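# Lift rolled towel from basket onto table

## Task

Remove the rolled towel from the basket and set it down on the table top without it unrolling; the basket must remain upright with the soap still inside.

## Robot and tools

Robot: two arms, left_arm and right_arm, each ending in a five-finger hand (right_arm has a right hand, left_arm a mirrored left hand). Base positions in the scene frame: left_arm (-0.030, +0.296, +0.008) m, right_arm (+0.027, -0.288, +0.040) m, both turned almost not at all about z.

Frames: the scene frame has its origin at table height between the arms, +z up, +x outward over the table, left_arm toward +y (image left/right does not match arm names). Fixed cameras and the table use the scene frame. Each arm reports its hand pose (end_effector_position in metres, end_effector_quat_wxyz) in its own base frame. Offsets you command are along the current Hand target's own axes.

Hand point: a point about 0.05 m in front of the palm and 0.15 m from the wrist face. Its +z runs along the straightened fingers, +y points out of the palm, +x goes across the palm away from the thumb on the right hand (toward the thumb on the left hand). Straight fingers extend 0.06-0.07 m past the point and sit 0.06 m behind it along -y. A wrist bracket on the little-finger side can strike objects.

A command row is one flat list of 28 numbers, each in [-1, 1], always covering both arms: left arm dx, dy, dz, rx, ry, rz; left hand little, ring, middle, index, thumb_bend, thumb_turn, force_limit, speed; then the same 14 for the right arm. The six pose numbers are an offset (not a pose) from that arm's Hand target at the start of the action or move; 1.0 equals 0.6 m for dx/dy/dz and 180 degrees for the rotation vector rx/ry/rz. Send all six as 0 to leave an arm alone. Finger values: -1 straight/open, +1 curled/closed; thumb_turn -1 beside the palm, +1 opposite the fingers. force_limit maps -1..+1 to roughly 0..10 N at the fingertip (0..15 N for the two thumb motors). speed rises from near zero at -1 to full at +0.48 and above; use -0.94 or lower for gentle closing. Hand numbers are absolute targets, never 'no change': to keep a hand as is, resend the last eight numbers you actually sent it (before any, send its hand_measured plus hand_force_limit and hand_speed). Thumb in front plus fingers closing holds items about 0.035-0.065 m thick.

execute_actions(actions, cameras): actions is a list of actions; each action is up to 15 rows, one per 1/30 s step, with the last row repeated to fill 15. Every row in an action counts from the same starting Hand target, so repeating an offset in a new action moves further. cameras lists names, ["all"], or []; images come by default only with an empty actions list.

move(target, speed, blend, blocking, cameras): drives each hand point in a straight line from its Hand target toward the target offset. target is one 28-number row or a list of up to 15 rows, all offsets counted from the same starting Hand targets. speed is the top path speed in m/s (0.002 to 4.3, default 0.25; rotation capped at twice that in rad/s), one value or one per target. blend (metres) rounds corners between listed targets; 0 stops at each. blocking=false returns after about 0.5 s while the motion continues. The whole move is capped at 10 s. Paths do not avoid obstacles or the other arm; faster moves overshoot and strike harder. The result adds a 'move:' line: done, off_target, moving, held or fault, plus limits such as paced (pose clipped) or held (steps withheld).

wait(seconds, cameras): lets time pass (0-3600 s) without new commands; a running move continues. stop(cameras): brakes a running move. zoom_image(camera, region): enlarges a region [x0, y0, x1, y1] in pixels (at most 504 by 504) of the newest image from cam_high, cam_low, cam_roll_left, cam_roll_right, cam_left_wrist or cam_right_wrist. show_instructions(): displays the reference pictures. finished_scene(scene): ends the scene irreversibly.

Results: Hand target is the last commanded pose after clipping (orientation is limited to within 40 degrees of the measured one each step); later offsets start from it. Hands often rest 1-3 cm (sometimes 5 cm) short, mostly low, from friction and weight; this is not contact. A further execute_actions call with zero offsets requests the target again; if still short, send the gap as an offset. Hand readings, in the same six-motor order: hand_measured (positions), hand_stopped_by (moving, target, force, stalled, fault), hand_load_n (fingertip load, positive pushing open; near 0 after a grip is lost). Joint torques and velocities are also given.

Cameras: cam_high, cam_low, cam_roll_left, cam_roll_right (896x504, fixed) and cam_left_wrist, cam_right_wrist (672x504 fisheye, on the wrists).

Avoid: dropping the towel even a few millimetres, releasing moving objects, fast impacts, hard pushes, knocking the basket over or spilling the soap, anything leaving the table, contact between the two arms or hands, overloading fingers, and long stretched or loaded holds that overheat motors (a MOTOR HOT line warns; at 100 °C the arm drops for 30-60 s). To end a press on something, command back past the hand point. Loose objects may occasionally get nudged by outside pushes.

Each tool is called as name([rows], argument=value, ...), one row to a line, values as JSON.

Reference images:

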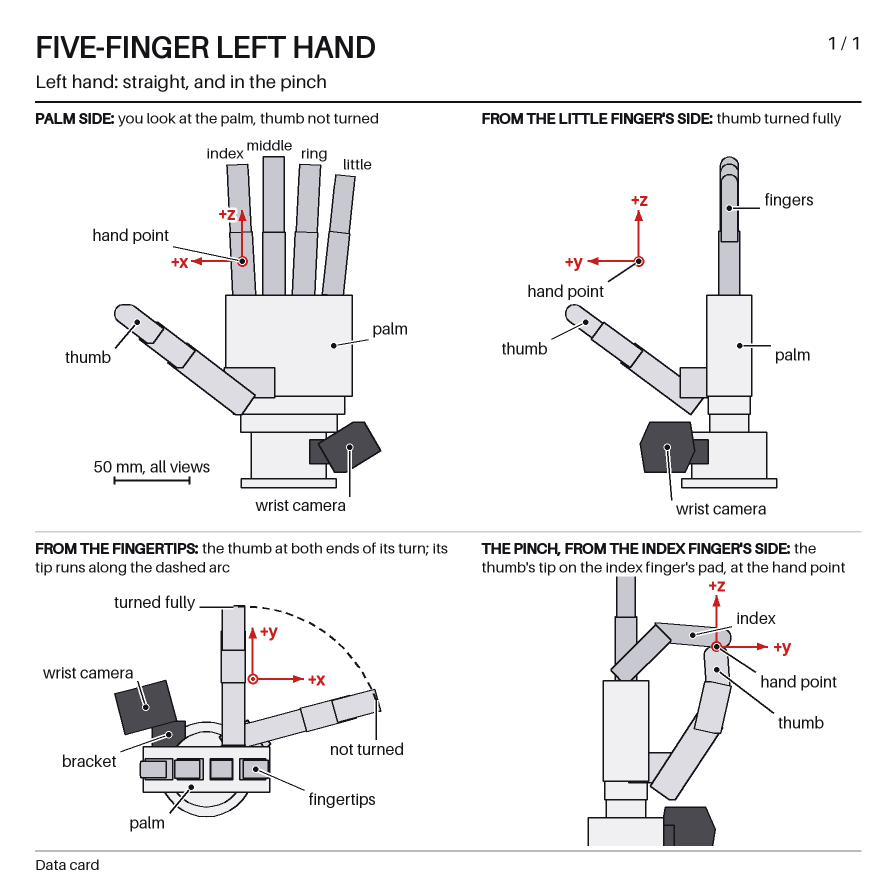

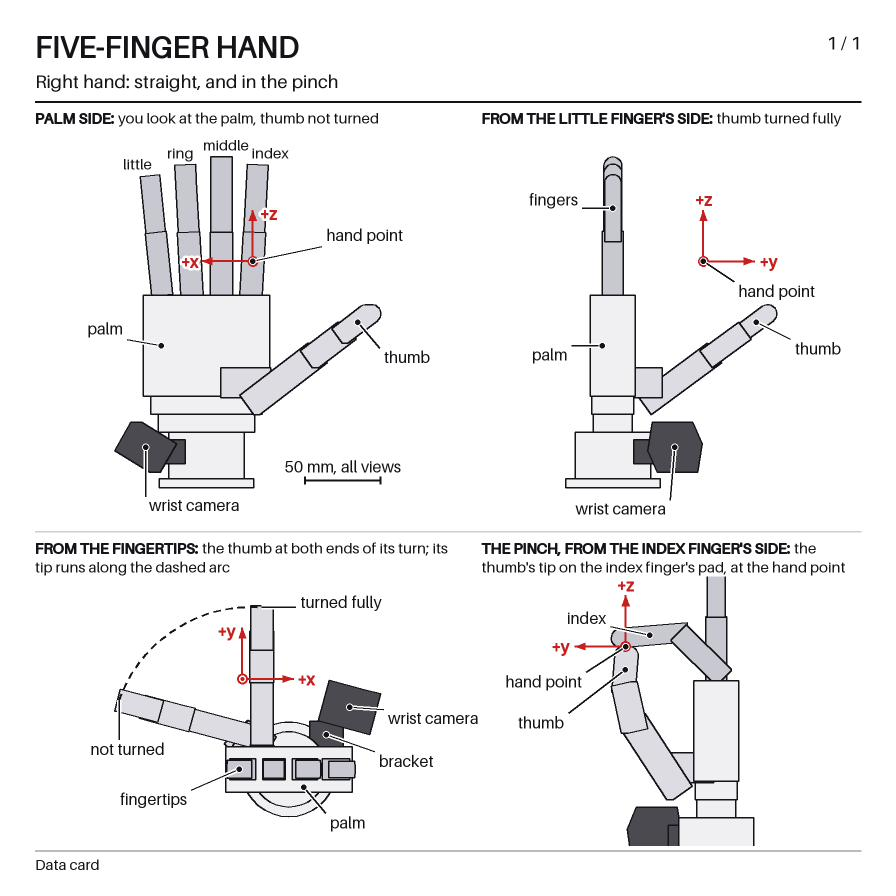

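## Session

execute_actions(actions=[])

Scene clock: 0.00 s.
left_arm: end_effector_position=(+0.7499, -0.2572, +0.1200) hand_measured=(-1.000, -1.000, -1.000, -1.000, -1.000, -1.000) hand_load_n=(+0.0, +0.0, +0.0, -0.5, +0.0, +0.0) hand_stopped_by=(target, target, target, target, target, target) hand_force_limit=0.00 hand_speed=-0.80 end_effector_quat_wxyz=(+0.029, -0.335, +0.639, -0.692) | right_arm: end_effector_position=(+0.8815, +0.1538, +0.0792) hand_measured=(-1.000, -1.000, -1.000, -1.000, -1.000, -1.000) hand_load_n=(+0.0, +0.0, +0.0, +0.0, +0.0, +0.0) hand_stopped_by=(target, target, target, target, target, target) hand_force_limit=0.00 hand_speed=-0.80 end_effector_quat_wxyz=(+0.356, -0.158, +0.836, +0.387)
Joint positions: left_arm=[-0.09 2.24 1.656 0.513 0.954 -0.382] | right_arm=[-0.04 2.601 2.328 -0.517 -0.891 1.545]
Joint velocities: within noise
Joint torques (N m): no reading
Heat: left arm: hottest elbow 28 °C; right arm: hottest waist 29 °C.
Hand target: left_arm +0.7554, -0.2577, +0.1336; +0.038, -0.324, +0.638, -0.698 | right_arm +0.8874, +0.1536, +0.1086; +0.377, -0.168, +0.827, +0.383

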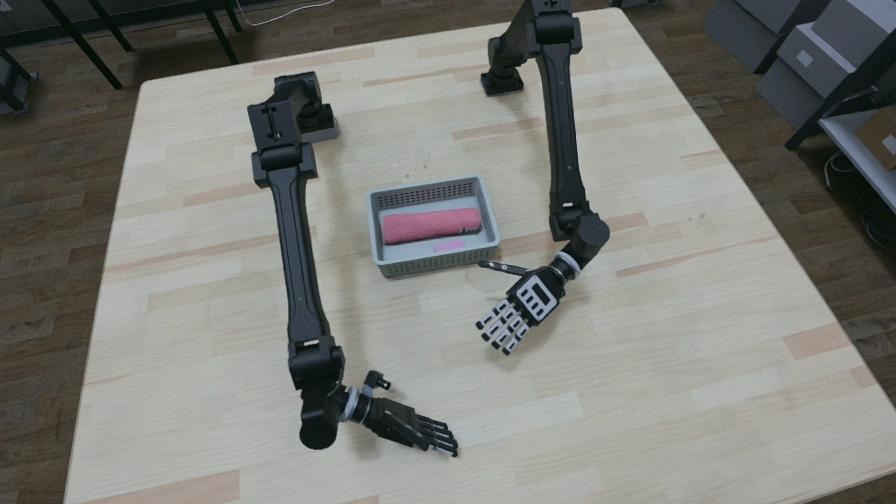

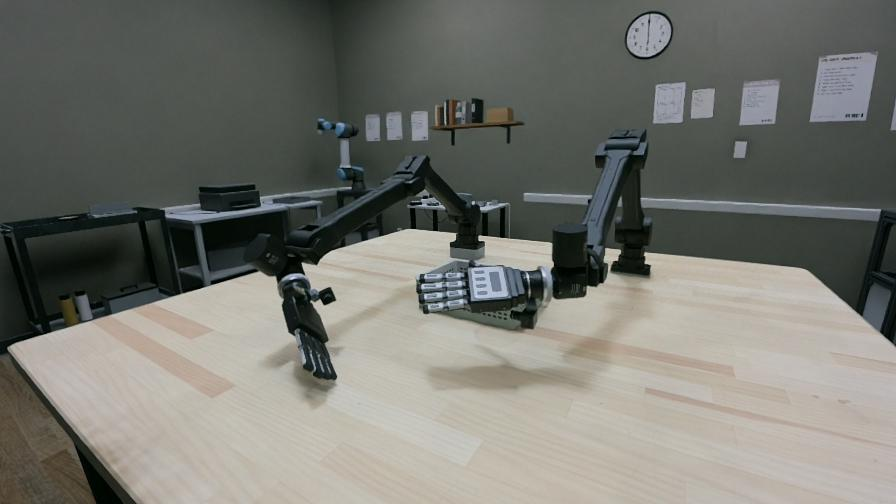

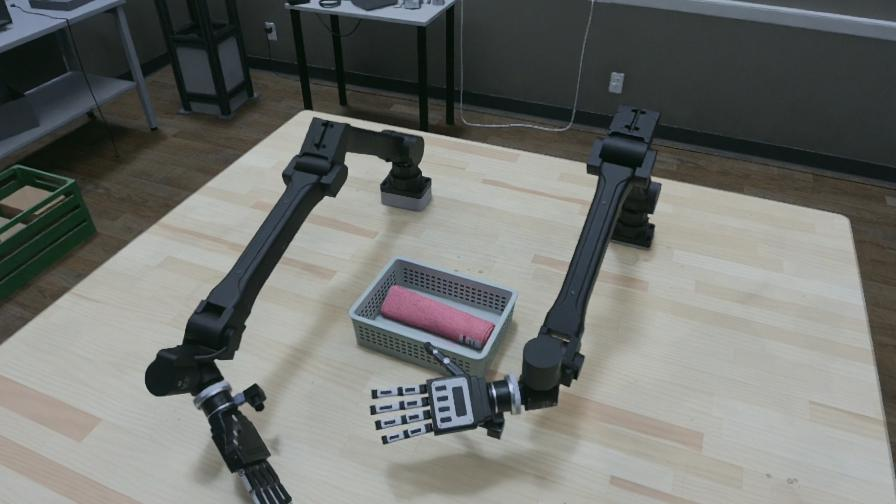

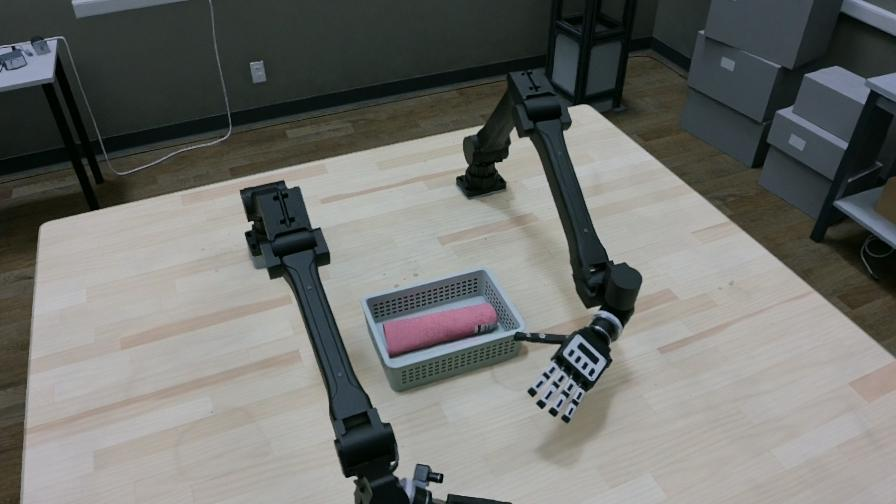

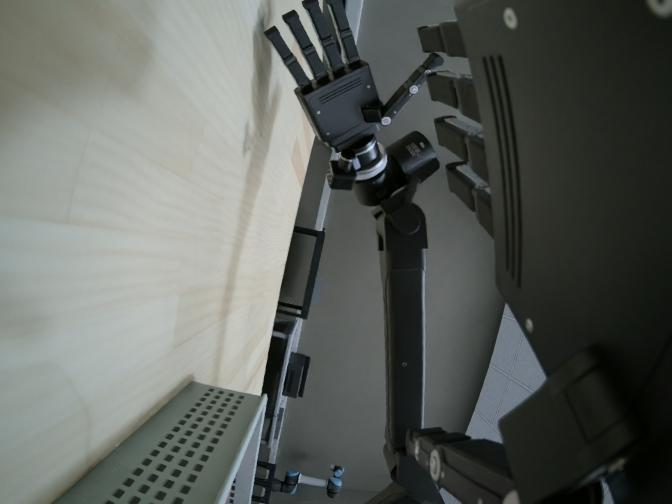

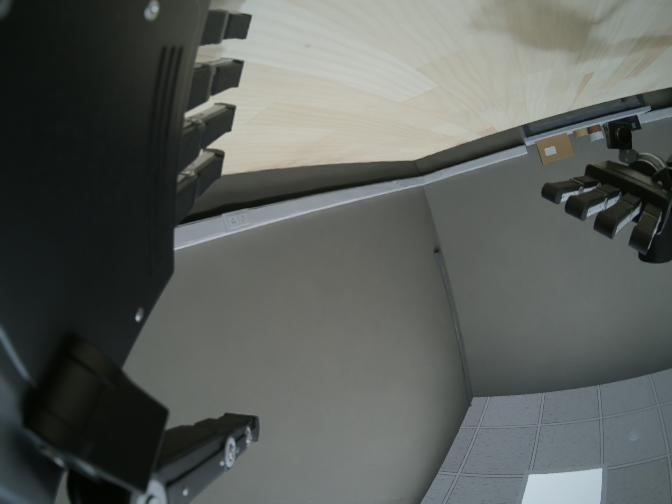

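zoom_image(camera="cam_high", region=[350, 160, 520, 290])

zoom_image(camera="cam_roll_right", region=[350, 250, 540, 400])

zoom_image(camera="cam_roll_left", region=[340, 250, 540, 400])

Scaled by 2.965.

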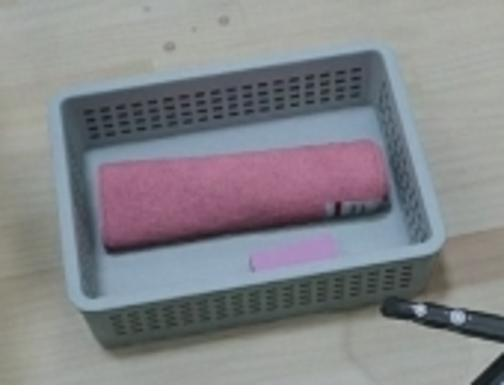

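Scaled by 2.653.

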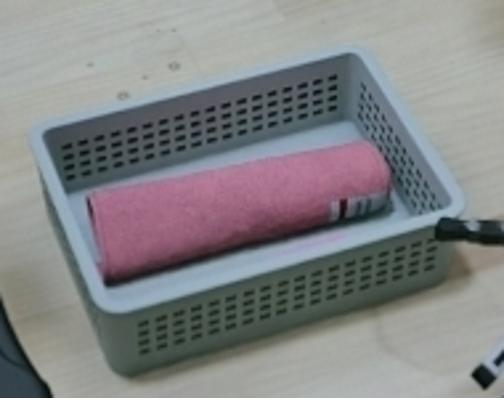

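Scaled by 2.520.

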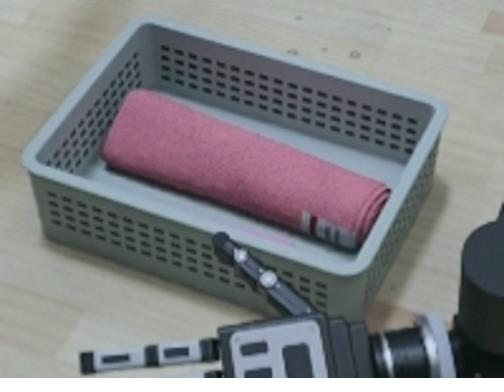

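move([
  [0.0808,-0.183,-0.0048,0,0,0,-1,-1,-1,-1,-1,-1,0,-0.5,0,0,0,0,0,0,-1,-1,-1,-1,-1,-1,0,-0.8],
  [0.5267,-0.0308,-0.1455,-0.1845,-0.3227,-0.0177,-1,-1,-1,-1,-1,1,0,-0.5,0,0,0,0,0,0,-1,-1,-1,-1,-1,-1,0,-0.8],
], blend=[0.03, 0], speed=0.2, cameras=["all"])

Scene clock: 157.37 s.
left_arm: end_effector_position=(+0.4627, -0.3156, +0.2467) hand_measured=(-1.000, -1.000, -1.000, -1.000, -1.000, +1.000) hand_load_n=(+0.0, +0.0, +0.0, +0.0, +0.0, +0.0) hand_stopped_by=(target, target, target, target, target, target) hand_force_limit=0.00 hand_speed=-0.50 end_effector_quat_wxyz=(+0.225, -0.633, +0.706, -0.224) | right_arm: end_effector_position=(+0.8815, +0.1538, +0.0792) hand_measured=(-1.000, -1.000, -1.000, -1.000, -1.000, -1.000) hand_load_n=(+0.0, +0.0, +0.0, +0.0, +0.0, +0.0) hand_stopped_by=(target, target, target, target, target, target) hand_force_limit=0.00 hand_speed=-0.80 end_effector_quat_wxyz=(+0.356, -0.158, +0.836, +0.387)
Joint positions: left_arm=[-0.621 1.51 1.48 -0.974 -0.33 -0.414] | right_arm=[-0.04 2.601 2.328 -0.517 -0.891 1.545]
Joint torques (N m): left_arm=[-0.56 -16.21 14.43 1.03 -0.31 -0.06] | right_arm=[-0.91 -28.75 11.11 1.46 -0.49 0.02]
Heat: left arm: hottest elbow 37 °C; right arm: hottest elbow 36 °C.
Hand target: left_arm +0.4697, -0.3265, +0.2799; +0.230, -0.632, +0.696, -0.253 | right_arm +0.8874, +0.1536, +0.1086; +0.377, -0.168, +0.827, +0.383
Off the commanded pose: left_arm 0.036 m, 4 deg | right_arm 0.030 m, 3 deg.
move: off_target (left_arm); target 2's new numbers were sent with left_arm's hand 0.036 m and 4 deg from that target
cam_left_wrist: T_world_to_cam=[[0.72724, -0.41016, 0.55035, -0.59643], [-0.5811, -0.79465, 0.17565, -0.01751], [0.36529, -0.44755, -0.81625, 0.00382]] pos_world=[0.42218, -0.25684, 0.33444]

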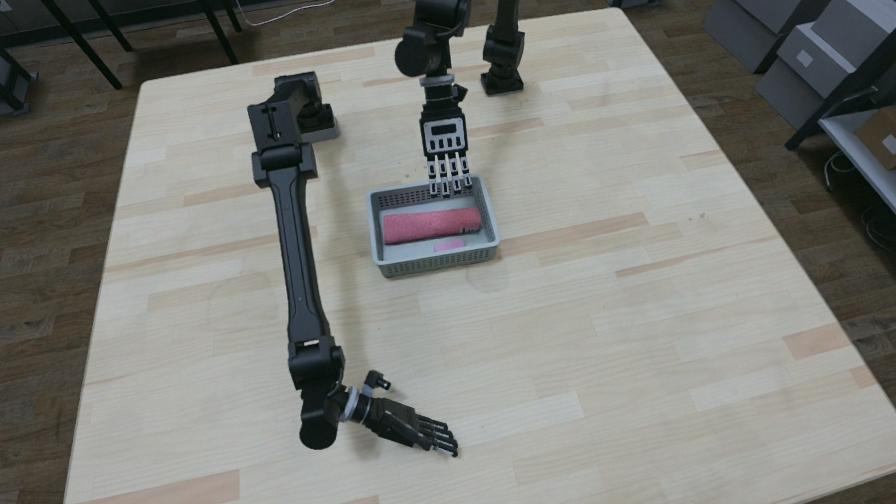

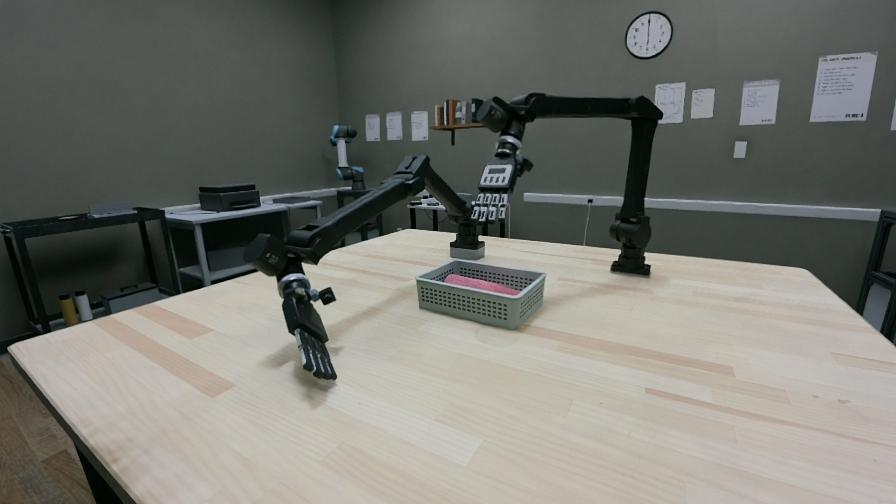

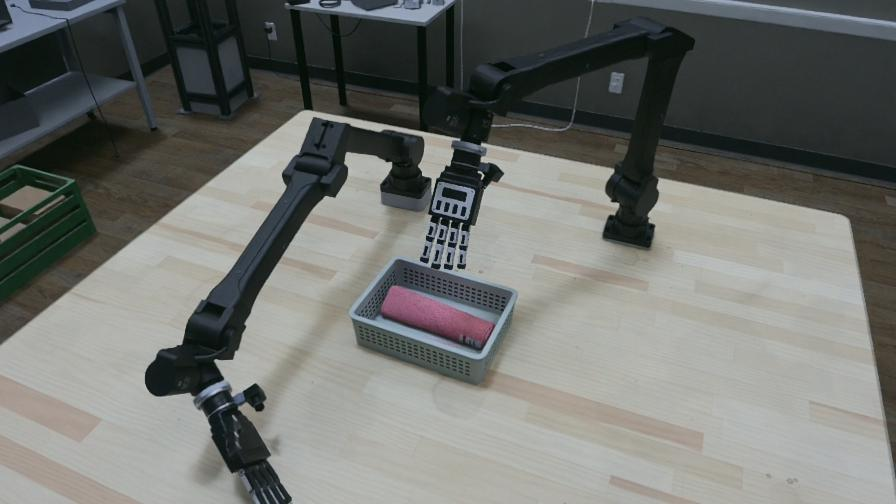

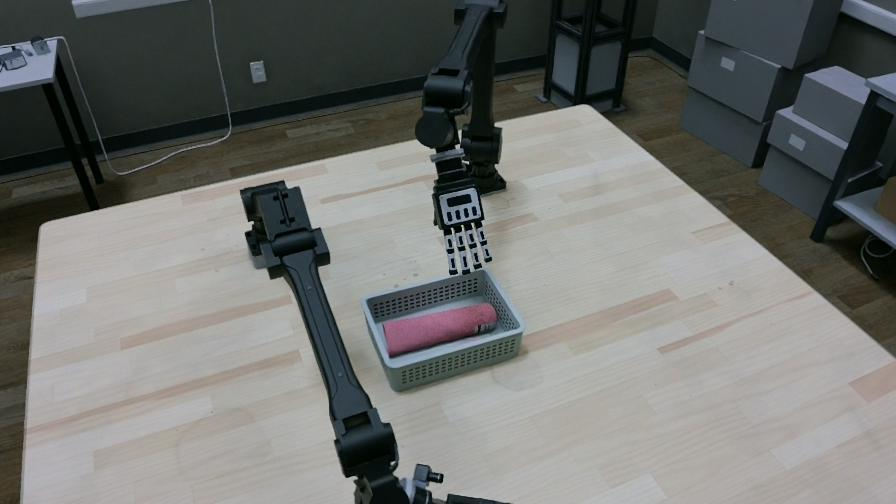

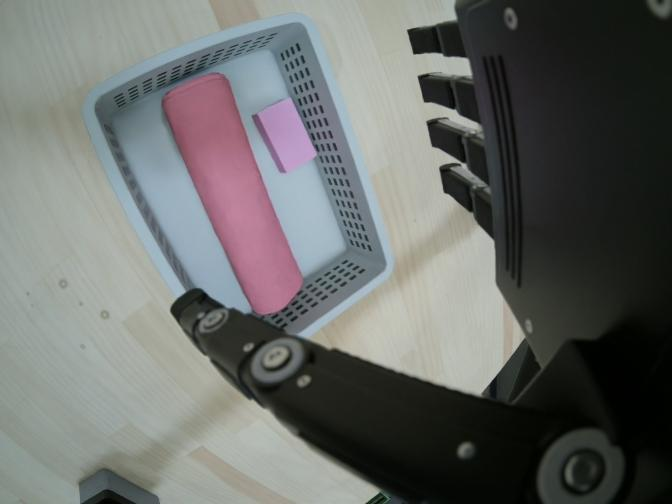

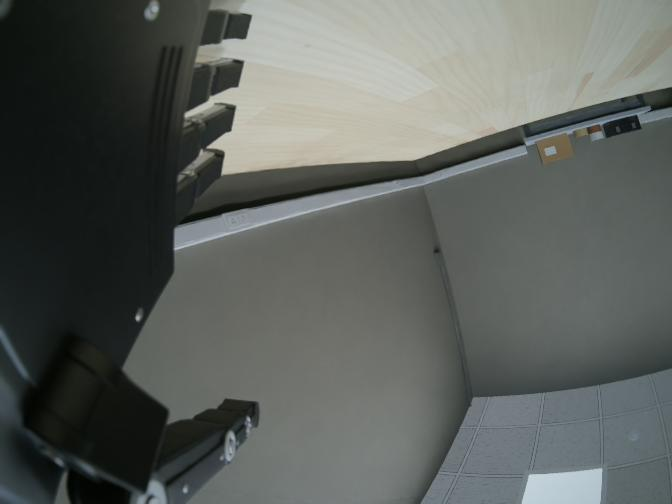

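move(target=[0.04,0.0827,0.1417,0.0005,0.0106,0.0127,-0.5,-0.5,-0.5,-0.5,-0.7,1,0,-0.5,0,0,0,0,0,0,-1,-1,-1,-1,-1,-1,0,-0.8], speed=0.15, cameras=["cam_high","cam_roll_left","cam_roll_right","cam_left_wrist"])

Scene clock: 210.03 s.
left_arm: end_effector_position=(+0.4870, -0.3428, +0.1840) hand_measured=(-0.500, -0.500, -0.500, -0.500, -0.700, +1.000) hand_load_n=(+0.0, +0.0, +0.0, +0.0, +0.0, +0.0) hand_stopped_by=(target, target, target, target, target, target) hand_force_limit=0.00 hand_speed=-0.50 end_effector_quat_wxyz=(+0.225, -0.623, +0.705, -0.254) | right_arm: end_effector_position=(+0.8815, +0.1538, +0.0792) hand_measured=(-1.000, -1.000, -1.000, -1.000, -1.000, -1.000) hand_load_n=(+0.0, +0.0, +0.0, +0.0, +0.0, +0.0) hand_stopped_by=(target, target, target, target, target, target) hand_force_limit=0.00 hand_speed=-0.80 end_effector_quat_wxyz=(+0.356, -0.158, +0.836, +0.387)
Joint positions: left_arm=[-0.631 1.585 1.383 -0.743 -0.315 -0.404] | right_arm=[-0.04 2.601 2.328 -0.517 -0.891 1.545]
Joint torques (N m): left_arm=[-1.03 -15.91 9.39 1.98 -0.11 0.19] | right_arm=[-0.91 -28.75 11.11 1.46 -0.49 0.02]
Heat: left arm: hottest elbow 46 °C; right arm: hottest shoulder 36 °C.
Hand target: left_arm +0.4838, -0.3520, +0.1829; +0.224, -0.613, +0.712, -0.260 | right_arm +0.8874, +0.1536, +0.1086; +0.377, -0.168, +0.827, +0.383
Off the commanded pose: left_arm 0.010 m, 2 deg | right_arm 0.030 m, 3 deg.
move: done
cam_left_wrist: T_world_to_cam=[[0.69293, -0.40582, 0.59595, -0.58095], [-0.60825, -0.77285, 0.18095, 0.00574], [0.38715, -0.48787, -0.78237, -0.09912]] pos_world=[0.44443, -0.27968, 0.26763]

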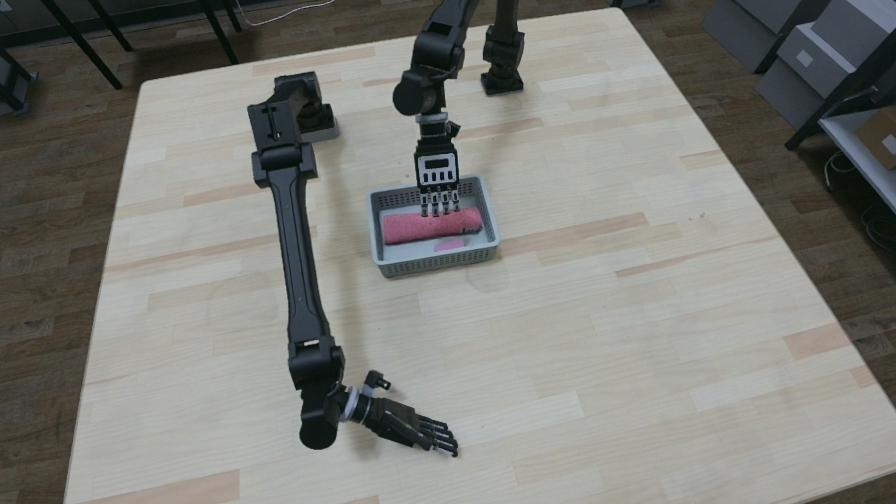

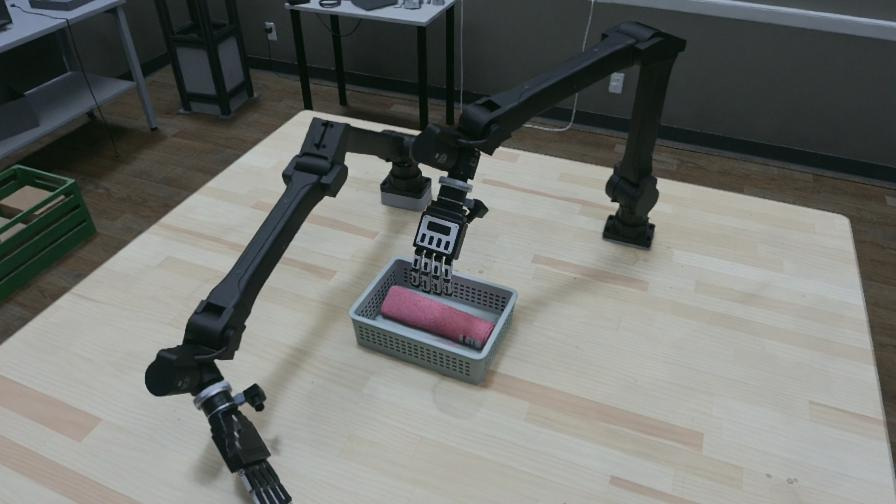

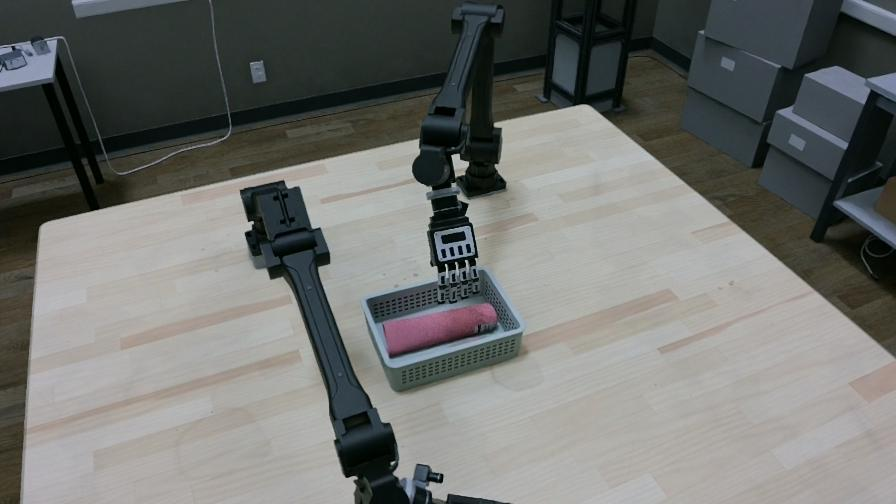

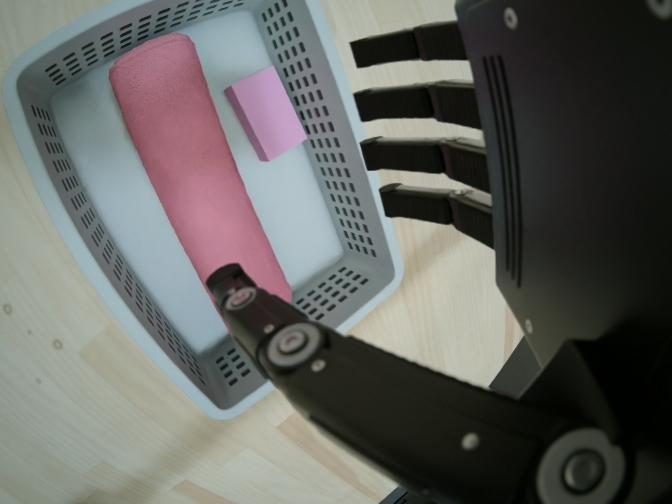

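move(target=[-0.0007,0.1452,0.1438,0,0,0,-0.5,-0.5,-0.5,-0.5,-0.7,1,0,-0.5,0,0,0,0,0,0,-1,-1,-1,-1,-1,-1,0,-0.8], speed=0.1, cameras=["cam_high","cam_roll_left","cam_roll_right","cam_left_wrist"])

Scene clock: 237.10 s.
left_arm: end_effector_position=(+0.4775, -0.3422, +0.0679) hand_measured=(-0.500, -0.500, -0.500, -0.500, -0.700, +1.000) hand_load_n=(+0.0, +0.0, +0.0, +0.0, +0.0, +0.0) hand_stopped_by=(target, target, target, target, target, target) hand_force_limit=0.00 hand_speed=-0.50 end_effector_quat_wxyz=(+0.224, -0.620, +0.706, -0.259) | right_arm: end_effector_position=(+0.8815, +0.1538, +0.0792) hand_measured=(-1.000, -1.000, -1.000, -1.000, -1.000, -1.000) hand_load_n=(+0.0, +0.0, +0.0, +0.0, +0.0, +0.0) hand_stopped_by=(target, target, target, target, target, target) hand_force_limit=0.00 hand_speed=-0.80 end_effector_quat_wxyz=(+0.356, -0.158, +0.836, +0.387)
Joint positions: left_arm=[-0.639 1.666 1.157 -0.426 -0.315 -0.404] | right_arm=[-0.04 2.601 2.328 -0.517 -0.891 1.545]
Joint torques (N m): left_arm=[-1.2 -15.44 8.27 2 -0.3 0.1] | right_arm=[-0.91 -28.63 11.1 1.46 -0.49 0.02]
Heat: left arm: hottest elbow 44 °C; right arm: hottest shoulder 37 °C.
Hand target: left_arm +0.4731, -0.3498, +0.0609; +0.224, -0.613, +0.712, -0.260 | right_arm +0.8874, +0.1536, +0.1086; +0.377, -0.168, +0.827, +0.383
Off the commanded pose: left_arm 0.011 m, 1 deg | right_arm 0.030 m, 3 deg.
move: off_target (left_arm)
cam_left_wrist: T_world_to_cam=[[0.68511, -0.40867, 0.603, -0.50272], [-0.61627, -0.76653, 0.18067, 0.02745], [0.38839, -0.49539, -0.77701, -0.18951]] pos_world=[0.43494, -0.27829, 0.15093]

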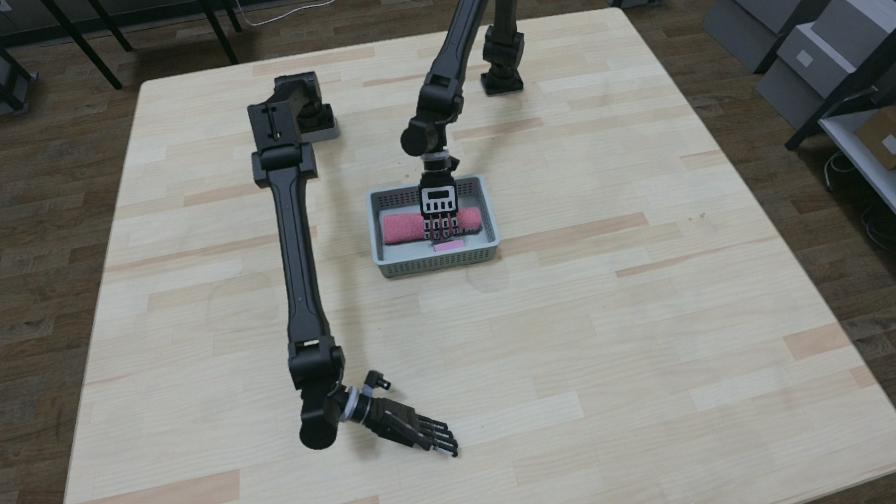

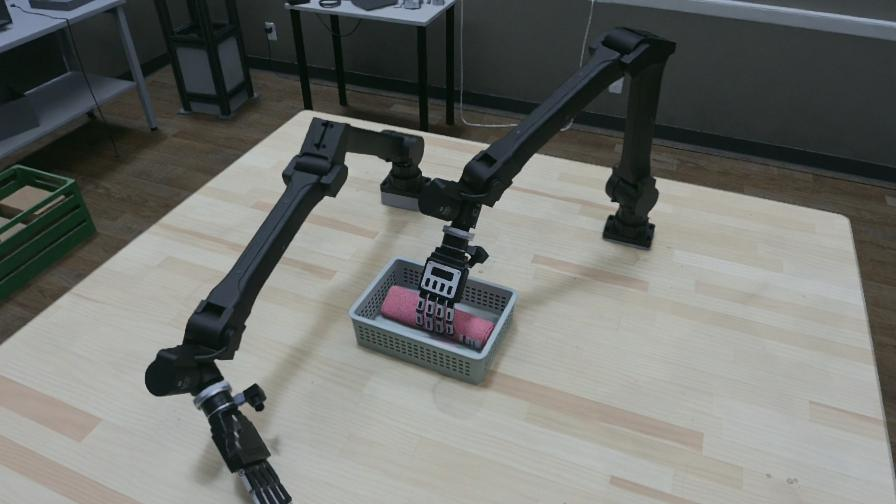

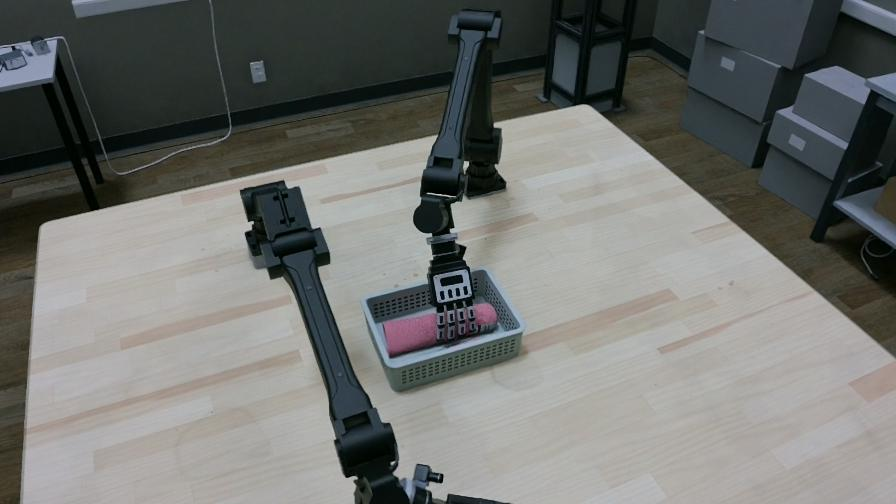

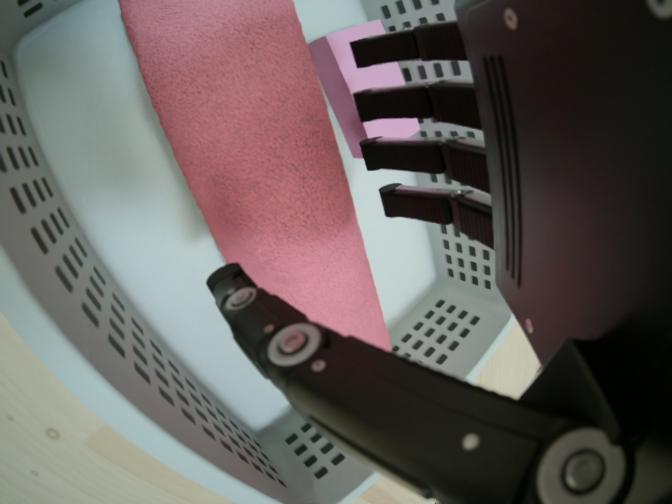

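move(target=[-0.0013,0.0355,0.0418,0,0,0,-0.65,-0.65,-0.65,-0.65,-0.7,1,0,-0.3,0,0,0,0,0,0,-1,-1,-1,-1,-1,-1,0,-0.8], speed=0.05, cameras=["cam_high","cam_roll_right","cam_left_wrist"])

Scene clock: 286.30 s.
left_arm: end_effector_position=(+0.4832, -0.3456, +0.0548) hand_measured=(-0.650, -0.650, -0.650, -0.650, -0.700, +1.000) hand_load_n=(+0.0, +0.0, -1.5, +0.0, +0.0, +0.0) hand_stopped_by=(target, target, target, target, target, target) hand_force_limit=0.00 hand_speed=-0.30 end_effector_quat_wxyz=(+0.229, -0.618, +0.699, -0.276) | right_arm: end_effector_position=(+0.8815, +0.1538, +0.0792) hand_measured=(-1.000, -1.000, -1.000, -1.000, -1.000, -1.000) hand_load_n=(+0.0, +0.0, +0.0, +0.0, -0.5, +0.0) hand_stopped_by=(target, target, target, target, target, target) hand_force_limit=0.00 hand_speed=-0.80 end_effector_quat_wxyz=(+0.356, -0.158, +0.836, +0.387)
Joint positions: left_arm=[-0.639 1.685 1.127 -0.34 -0.319 -0.404] | right_arm=[-0.04 2.601 2.328 -0.517 -0.891 1.545]
Joint torques (N m): left_arm=[-0.85 -13.22 7.16 2.02 -0.15 0.11] | right_arm=[-0.91 -28.75 11.11 1.46 -0.49 0.02]
Heat: left arm: hottest elbow 38 °C; right arm: hottest shoulder 38 °C.
Hand target: left_arm +0.4730, -0.3490, +0.0279; +0.224, -0.613, +0.712, -0.260 | right_arm +0.8874, +0.1536, +0.1086; +0.377, -0.168, +0.827, +0.383
Off the commanded pose: left_arm 0.029 m, 2 deg | right_arm 0.030 m, 3 deg.
move: off_target (left_arm)
cam_left_wrist: T_world_to_cam=[[0.66639, -0.39486, 0.63247, -0.48792], [-0.62034, -0.76422, 0.1765, 0.0337], [0.41365, -0.50996, -0.75421, -0.22198]] pos_world=[0.43787, -0.28011, 0.13523]

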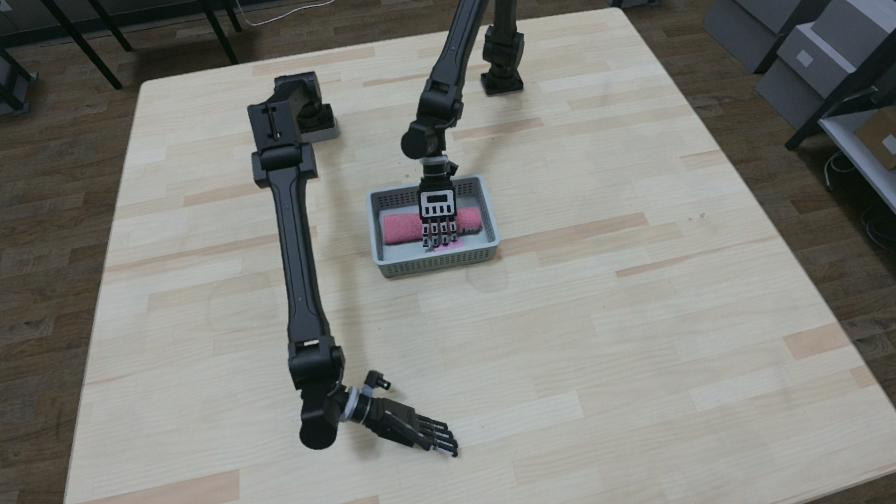

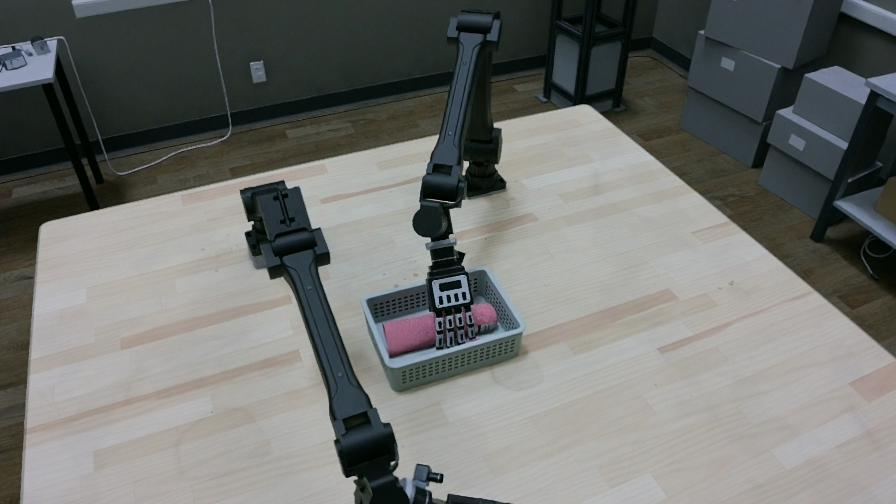

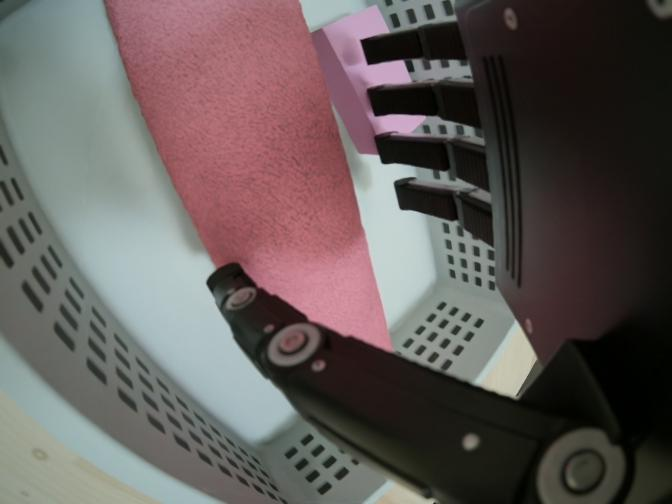

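zoom_image(camera="cam_left_wrist", region=[200, 0, 500, 240])

zoom_image(camera="cam_roll_right", region=[380, 230, 540, 400])

Scaled by 1.680 from the camera's image (finer frame: 960x720).

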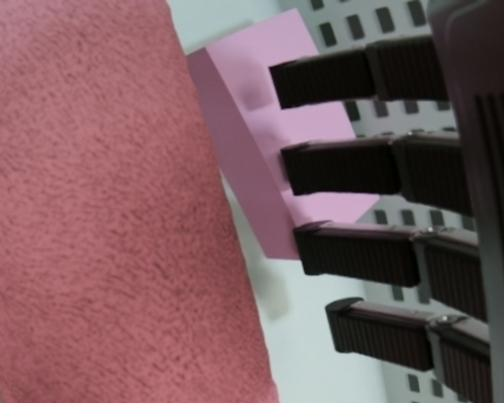

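Scaled by 2.965.

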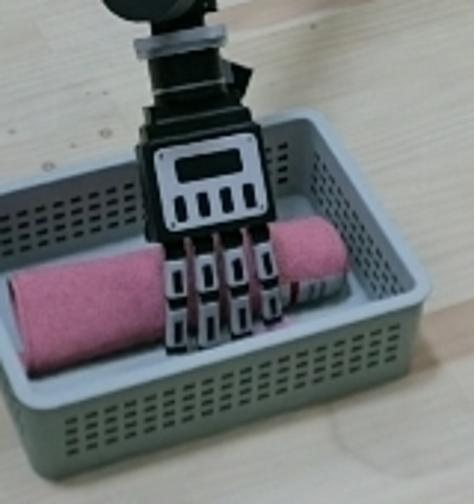

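move(target=[0.0153,-0.0467,-0.0478,0,0,0,-0.5,-0.5,-0.5,-0.5,-0.7,1,0,-0.3,0,0,0,0,0,0,-1,-1,-1,-1,-1,-1,0,-0.8], speed=0.1, cameras=["cam_high","cam_left_wrist"])

Scene clock: 374.20 s.
left_arm: end_effector_position=(+0.4647, -0.3401, +0.0471) hand_measured=(-0.500, -0.500, -0.500, -0.500, -0.700, +1.000) hand_load_n=(+0.0, +0.0, +0.0, +0.0, +0.0, +0.0) hand_stopped_by=(target, target, target, target, target, target) hand_force_limit=0.00 hand_speed=-0.30 end_effector_quat_wxyz=(+0.222, -0.617, +0.716, -0.240) | right_arm: end_effector_position=(+0.8815, +0.1538, +0.0792) hand_measured=(-1.000, -1.000, -1.000, -1.000, -1.000, -1.000) hand_load_n=(+0.0, +0.0, +0.0, +0.0, +0.0, +0.0) hand_stopped_by=(target, target, target, target, target, target) hand_force_limit=0.00 hand_speed=-0.80 end_effector_quat_wxyz=(+0.356, -0.158, +0.836, +0.387)
Joint positions: left_arm=[-0.652 1.685 1.134 -0.426 -0.322 -0.404] | right_arm=[-0.04 2.601 2.328 -0.517 -0.891 1.545]
Joint torques (N m): left_arm=[-1.08 -16.67 12.42 0.94 -0.29 -0.01] | right_arm=[-0.91 -28.75 11.11 1.47 -0.49 0.03]
Heat: left arm: hottest elbow 37 °C; right arm: hottest shoulder 39 °C.
Hand target: left_arm +0.4746, -0.3586, +0.0679; +0.224, -0.613, +0.712, -0.260 | right_arm +0.8874, +0.1536, +0.1086; +0.377, -0.168, +0.827, +0.383
Off the commanded pose: left_arm 0.029 m, 2 deg | right_arm 0.030 m, 3 deg.
move: off_target (left_arm)
cam_left_wrist: T_world_to_cam=[[0.69912, -0.43213, 0.56965, -0.49347], [-0.61753, -0.76651, 0.17641, 0.02585], [0.36041, -0.47511, -0.80273, -0.17853]] pos_world=[0.4253, -0.27825, 0.13324]

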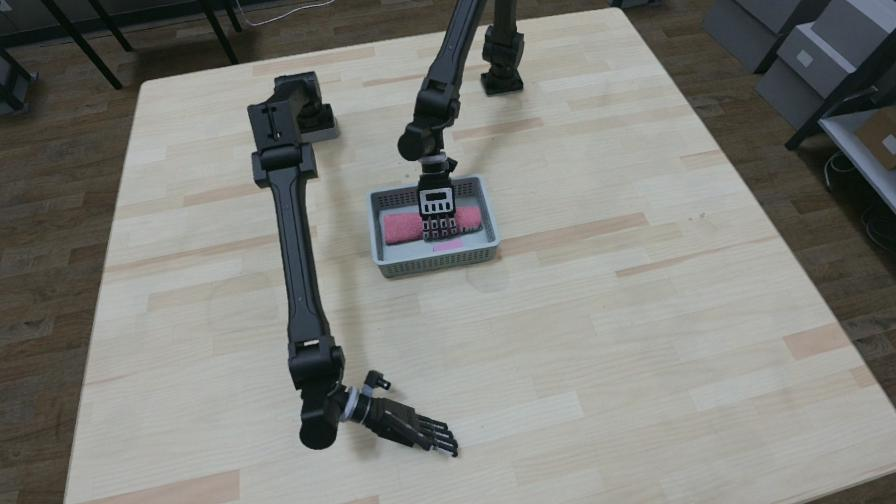

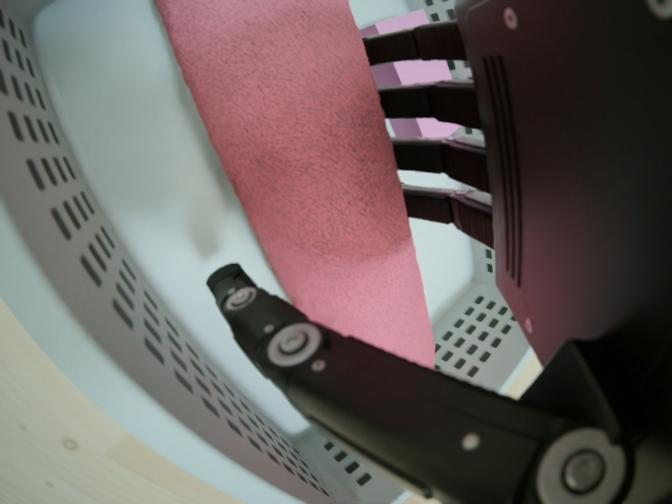

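move(target=[-0.014,0.0543,0.0415,0,0,0,-0.5,-0.5,-0.5,-0.5,-0.7,1,0,-0.3,0,0,0,0,0,0,-1,-1,-1,-1,-1,-1,0,-0.8], speed=0.06, cameras=["cam_high","cam_roll_right","cam_left_wrist"])

Scene clock: 389.47 s.
left_arm: end_effector_position=(+0.4714, -0.3450, +0.0388) hand_measured=(-0.500, -0.500, -0.500, -0.500, -0.700, +1.000) hand_load_n=(+0.0, +0.0, -0.5, +0.0, +0.0, +0.0) hand_stopped_by=(target, target, target, target, target, target) hand_force_limit=0.00 hand_speed=-0.30 end_effector_quat_wxyz=(+0.227, -0.615, +0.708, -0.263) | right_arm: end_effector_position=(+0.8815, +0.1538, +0.0792) hand_measured=(-1.000, -1.000, -1.000, -1.000, -1.000, -1.000) hand_load_n=(+0.0, +0.0, +0.0, +0.0, +0.0, +0.0) hand_stopped_by=(target, target, target, target, target, target) hand_force_limit=0.00 hand_speed=-0.80 end_effector_quat_wxyz=(+0.356, -0.158, +0.836, +0.387)
Joint positions: left_arm=[-0.652 1.697 1.105 -0.336 -0.322 -0.404] | right_arm=[-0.04 2.601 2.328 -0.517 -0.891 1.545]
Joint torques (N m): left_arm=[-0.56 -14.92 7.76 1.95 -0.17 0.04] | right_arm=[-0.91 -28.75 11.11 1.46 -0.49 0.02]
Heat: left arm: hottest elbow 37 °C; right arm: hottest shoulder 39 °C.
Hand target: left_arm +0.4672, -0.3489, +0.0281; +0.224, -0.613, +0.712, -0.260 | right_arm +0.8874, +0.1536, +0.1086; +0.377, -0.168, +0.827, +0.383
Off the commanded pose: left_arm 0.012 m, 1 deg | right_arm 0.030 m, 3 deg.
move: off_target (left_arm)
cam_left_wrist: T_world_to_cam=[[0.6759, -0.41435, 0.60949, -0.47996], [-0.62427, -0.76143, 0.17465, 0.0326], [0.39172, -0.49853, -0.77332, -0.2139]] pos_world=[0.42855, -0.28068, 0.12143]

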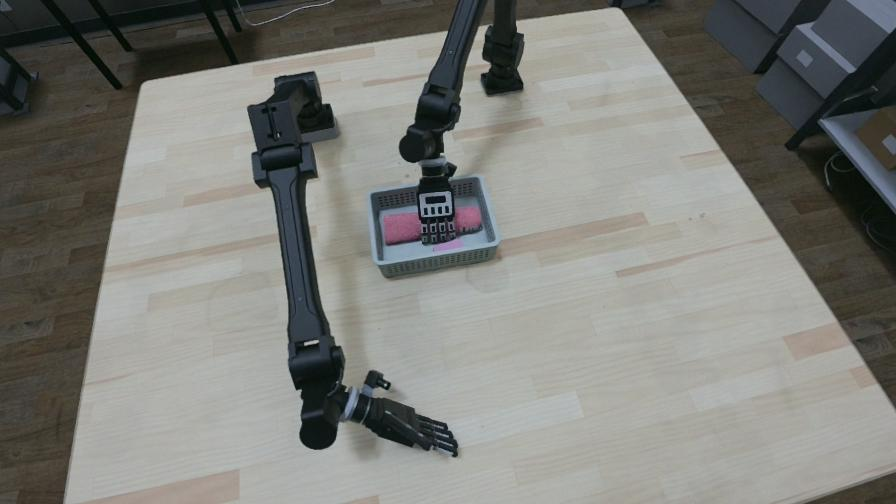

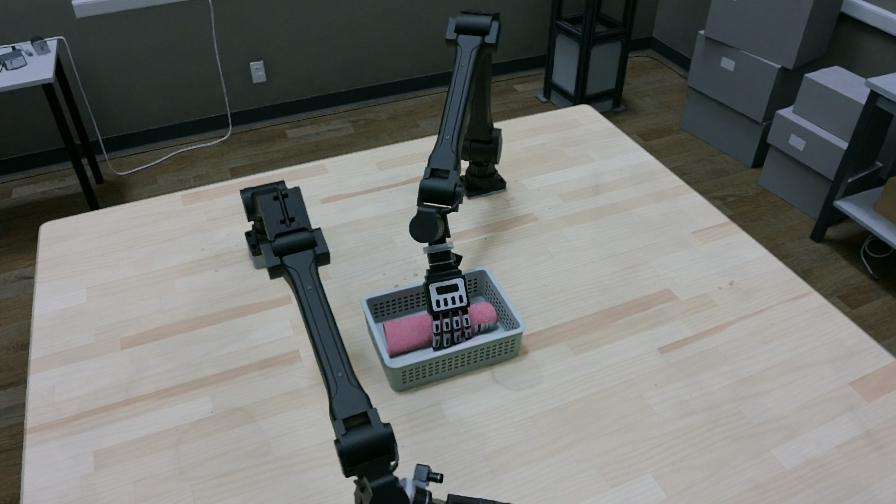

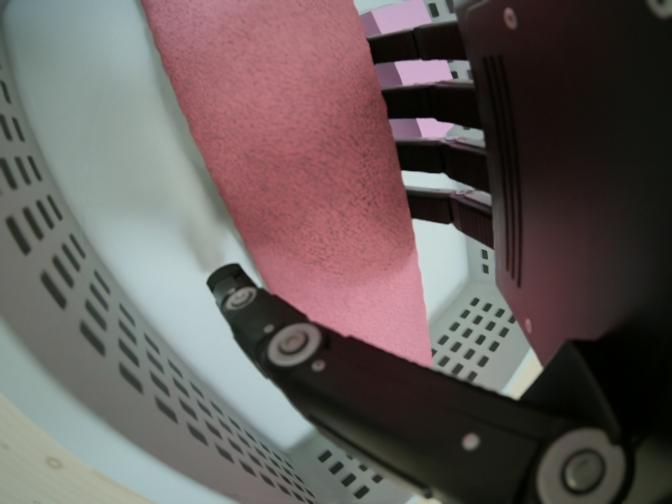

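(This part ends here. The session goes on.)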